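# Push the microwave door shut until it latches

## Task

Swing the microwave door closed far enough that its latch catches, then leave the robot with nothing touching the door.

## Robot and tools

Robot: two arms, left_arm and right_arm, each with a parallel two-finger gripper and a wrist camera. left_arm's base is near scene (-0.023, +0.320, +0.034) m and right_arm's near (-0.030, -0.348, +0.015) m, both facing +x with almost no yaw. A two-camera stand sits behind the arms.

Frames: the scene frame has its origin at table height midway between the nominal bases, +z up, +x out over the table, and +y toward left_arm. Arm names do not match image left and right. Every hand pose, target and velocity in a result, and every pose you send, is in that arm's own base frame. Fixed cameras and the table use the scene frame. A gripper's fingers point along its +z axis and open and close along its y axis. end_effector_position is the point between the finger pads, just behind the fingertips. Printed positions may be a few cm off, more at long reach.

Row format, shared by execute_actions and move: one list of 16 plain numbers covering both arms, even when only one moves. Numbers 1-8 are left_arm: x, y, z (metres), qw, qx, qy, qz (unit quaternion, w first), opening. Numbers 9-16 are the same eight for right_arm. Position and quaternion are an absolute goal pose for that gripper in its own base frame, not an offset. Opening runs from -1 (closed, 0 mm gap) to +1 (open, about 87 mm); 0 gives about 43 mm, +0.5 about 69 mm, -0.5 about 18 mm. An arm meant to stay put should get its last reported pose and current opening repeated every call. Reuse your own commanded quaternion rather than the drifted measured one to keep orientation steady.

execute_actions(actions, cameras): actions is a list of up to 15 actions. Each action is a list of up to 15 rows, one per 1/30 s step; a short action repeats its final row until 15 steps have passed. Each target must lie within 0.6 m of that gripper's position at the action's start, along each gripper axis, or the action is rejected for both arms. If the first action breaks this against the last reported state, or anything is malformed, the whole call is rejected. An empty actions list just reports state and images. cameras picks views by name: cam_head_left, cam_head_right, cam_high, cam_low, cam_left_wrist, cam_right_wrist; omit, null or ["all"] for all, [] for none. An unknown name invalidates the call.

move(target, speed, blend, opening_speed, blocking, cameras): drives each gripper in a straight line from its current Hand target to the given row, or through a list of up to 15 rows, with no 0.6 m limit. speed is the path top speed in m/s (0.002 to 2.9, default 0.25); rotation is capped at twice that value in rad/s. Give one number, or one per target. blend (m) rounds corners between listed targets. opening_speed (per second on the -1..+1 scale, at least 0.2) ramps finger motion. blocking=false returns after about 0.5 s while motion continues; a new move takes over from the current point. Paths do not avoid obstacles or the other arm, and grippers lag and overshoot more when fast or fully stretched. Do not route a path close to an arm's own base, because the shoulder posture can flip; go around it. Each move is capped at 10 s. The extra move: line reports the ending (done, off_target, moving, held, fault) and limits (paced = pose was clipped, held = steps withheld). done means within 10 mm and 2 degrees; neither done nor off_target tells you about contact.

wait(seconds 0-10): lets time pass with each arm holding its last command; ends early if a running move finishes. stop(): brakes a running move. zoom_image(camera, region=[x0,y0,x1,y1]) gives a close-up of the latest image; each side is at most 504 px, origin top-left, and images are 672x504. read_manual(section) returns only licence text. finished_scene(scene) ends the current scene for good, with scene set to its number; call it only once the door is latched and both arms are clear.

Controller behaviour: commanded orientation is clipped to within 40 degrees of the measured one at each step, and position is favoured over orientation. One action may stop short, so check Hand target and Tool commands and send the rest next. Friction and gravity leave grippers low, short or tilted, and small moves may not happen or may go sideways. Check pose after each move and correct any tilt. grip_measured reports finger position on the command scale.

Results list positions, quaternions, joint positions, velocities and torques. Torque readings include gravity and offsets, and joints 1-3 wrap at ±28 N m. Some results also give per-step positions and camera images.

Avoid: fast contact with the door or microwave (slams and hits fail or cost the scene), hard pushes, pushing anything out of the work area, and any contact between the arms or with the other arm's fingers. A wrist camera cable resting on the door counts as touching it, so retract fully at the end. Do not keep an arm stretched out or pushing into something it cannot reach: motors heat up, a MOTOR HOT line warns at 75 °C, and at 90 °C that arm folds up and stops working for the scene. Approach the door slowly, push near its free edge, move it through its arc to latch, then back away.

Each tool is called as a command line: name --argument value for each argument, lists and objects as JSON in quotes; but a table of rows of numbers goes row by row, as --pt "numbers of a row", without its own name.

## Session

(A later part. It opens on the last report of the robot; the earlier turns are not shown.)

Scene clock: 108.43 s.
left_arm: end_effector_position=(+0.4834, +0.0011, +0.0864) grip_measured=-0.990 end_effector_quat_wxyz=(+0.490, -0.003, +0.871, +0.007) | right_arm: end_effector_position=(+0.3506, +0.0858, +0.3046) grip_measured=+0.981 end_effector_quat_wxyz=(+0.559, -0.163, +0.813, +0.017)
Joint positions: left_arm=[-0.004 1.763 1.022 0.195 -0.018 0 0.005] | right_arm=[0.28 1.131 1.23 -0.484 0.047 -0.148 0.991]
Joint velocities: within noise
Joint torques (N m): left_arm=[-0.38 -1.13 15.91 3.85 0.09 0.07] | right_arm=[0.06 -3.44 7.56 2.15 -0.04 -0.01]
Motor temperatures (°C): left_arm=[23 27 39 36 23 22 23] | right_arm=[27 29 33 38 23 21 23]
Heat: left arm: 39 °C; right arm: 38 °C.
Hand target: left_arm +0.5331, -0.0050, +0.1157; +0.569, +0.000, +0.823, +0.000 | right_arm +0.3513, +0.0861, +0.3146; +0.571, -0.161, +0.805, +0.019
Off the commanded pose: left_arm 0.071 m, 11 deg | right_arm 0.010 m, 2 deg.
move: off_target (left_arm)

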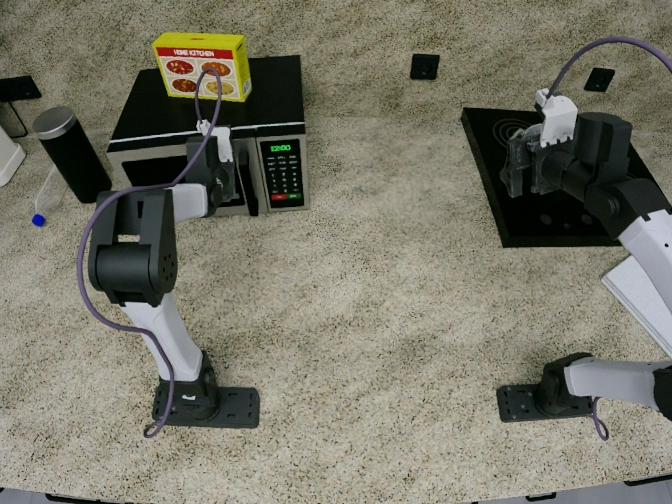

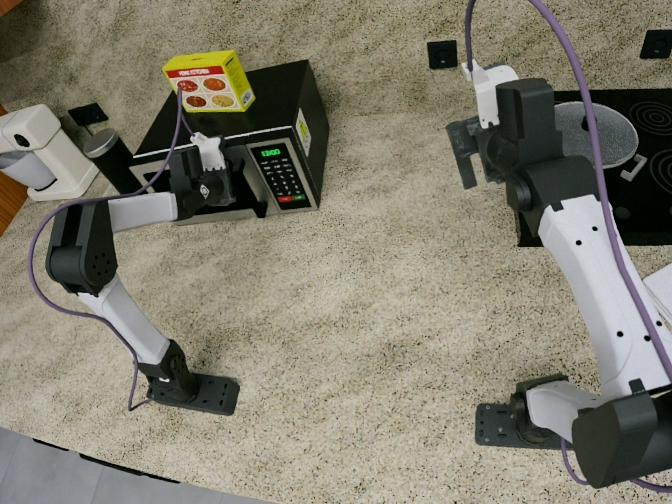

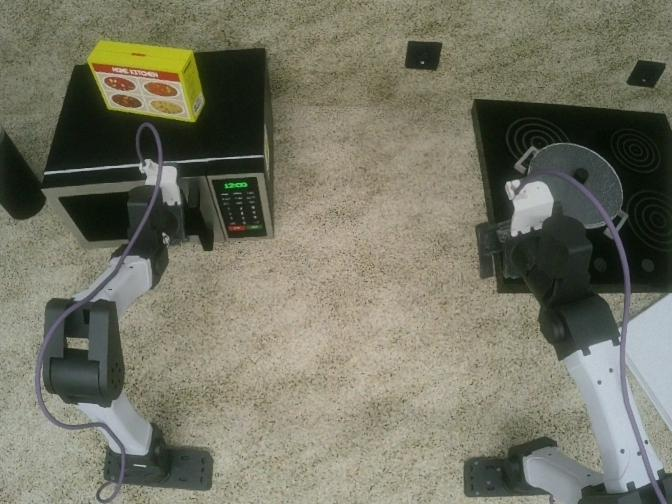

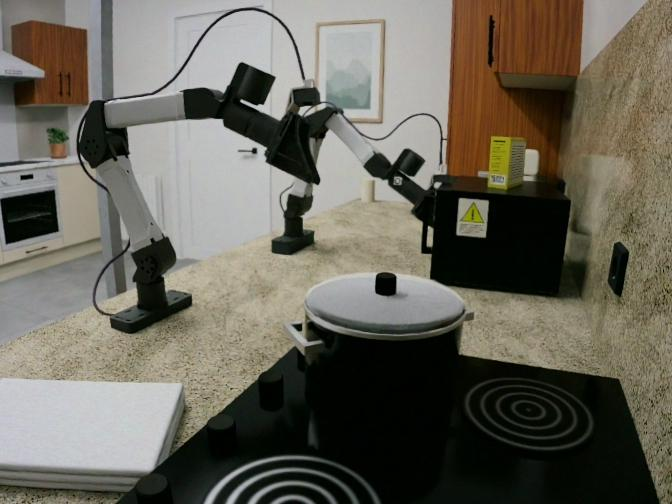

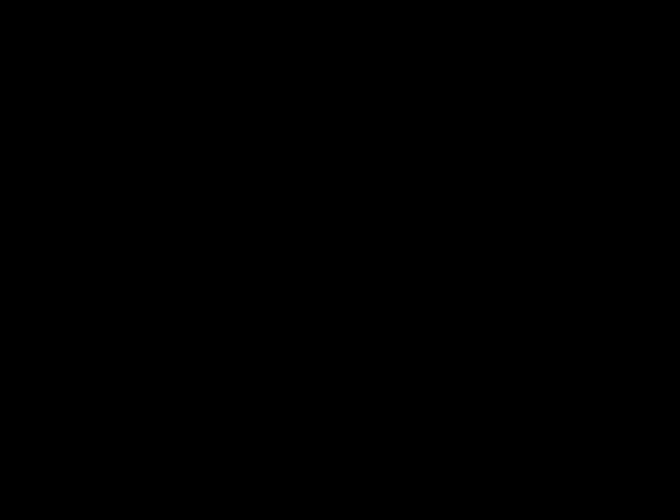

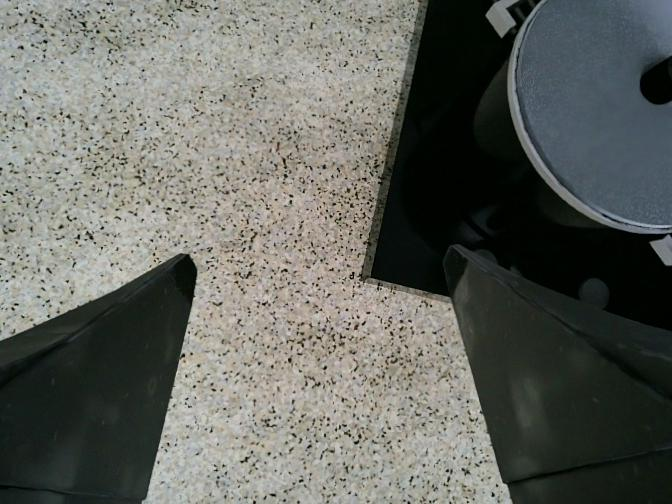

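move --pt "0.46 0.003 0.1 0.5 0 0.866 0 -1 0.3515 0.0861 0.3146 0.571 -0.161 0.805 0.019 1" --pt "0.33 0.005 0.12 0.5736 0 0.8192 0 -1 0.3515 0.0861 0.3146 0.571 -0.161 0.805 0.019 1" --speed 0.2

zoom_image --camera "cam_head_left" --region '[90, 90, 320, 240]'

Scene clock: 114.03 s.
left_arm: end_effector_position=(+0.3347, +0.0034, +0.1273) grip_measured=-0.990 end_effector_quat_wxyz=(+0.581, -0.003, +0.814, -0.001) | right_arm: end_effector_position=(+0.3506, +0.0858, +0.3046) grip_measured=+0.981 end_effector_quat_wxyz=(+0.559, -0.163, +0.813, +0.017)
Joint positions: left_arm=[0.019 0.991 0.4 0.26 0.016 0 0.005] | right_arm=[0.28 1.131 1.23 -0.484 0.047 -0.148 0.991]
Joint velocities: within noise
Joint torques (N m): left_arm=[1.21 -3.28 7.05 1.93 0.12 0.2] | right_arm=[-0.02 -3.36 7.57 2.13 -0.03 -0.06]
Motor temperatures (°C): left_arm=[23 27 40 38 23 22 23] | right_arm=[27 29 33 38 23 21 23]
Heat: left arm: 40 °C; right arm: 38 °C.
Hand target: left_arm +0.3302, +0.0049, +0.1200; +0.574, +0.000, +0.819, +0.000 | right_arm +0.3513, +0.0861, +0.3146; +0.571, -0.161, +0.805, +0.019
Off the commanded pose: left_arm 0.009 m, 1 deg | right_arm 0.010 m, 2 deg.
move: done

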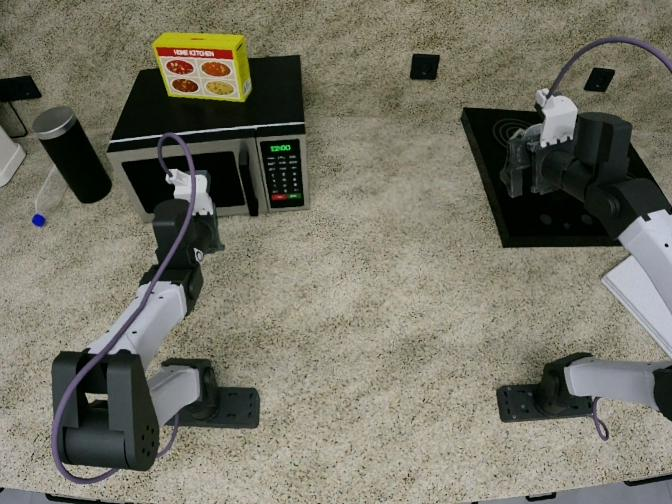

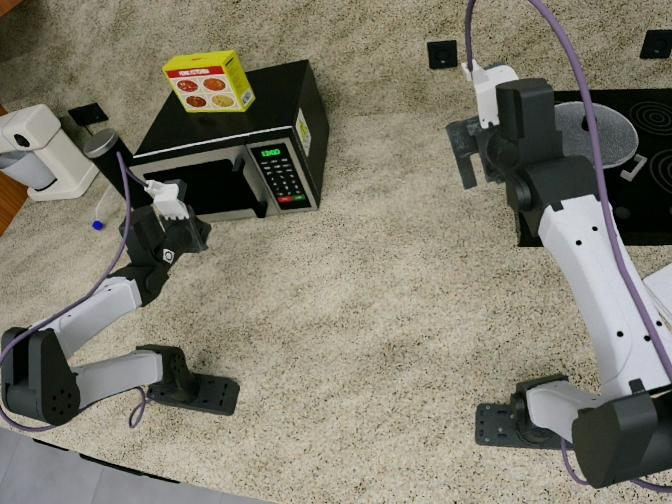

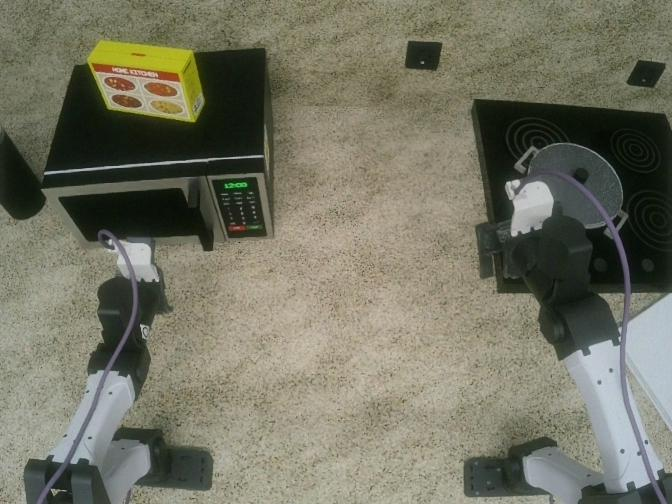

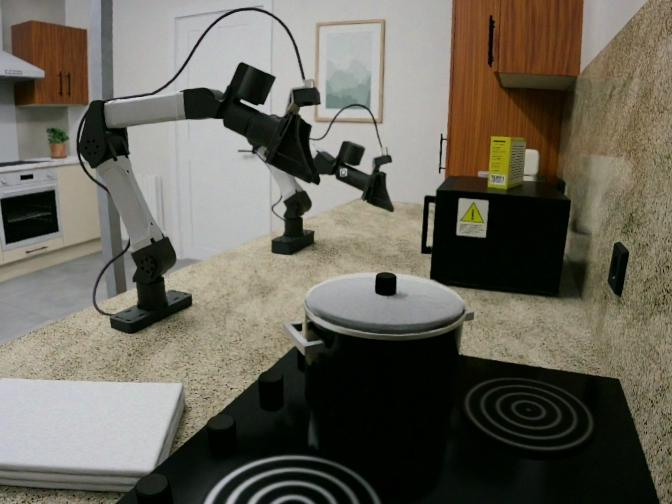

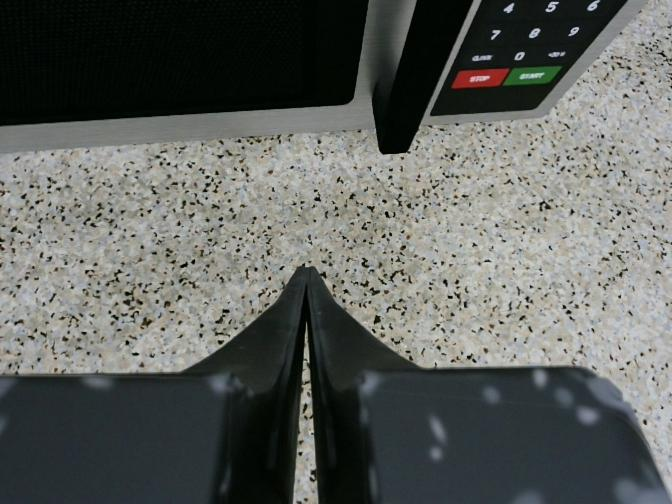

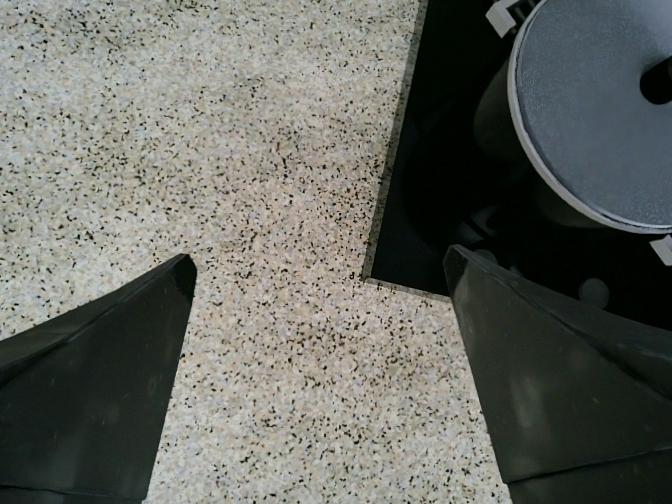

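Scaled by 2.191.

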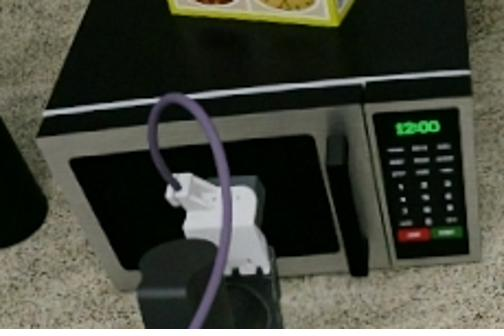

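finished_scene --scene 1

The scene is finished: the task was done.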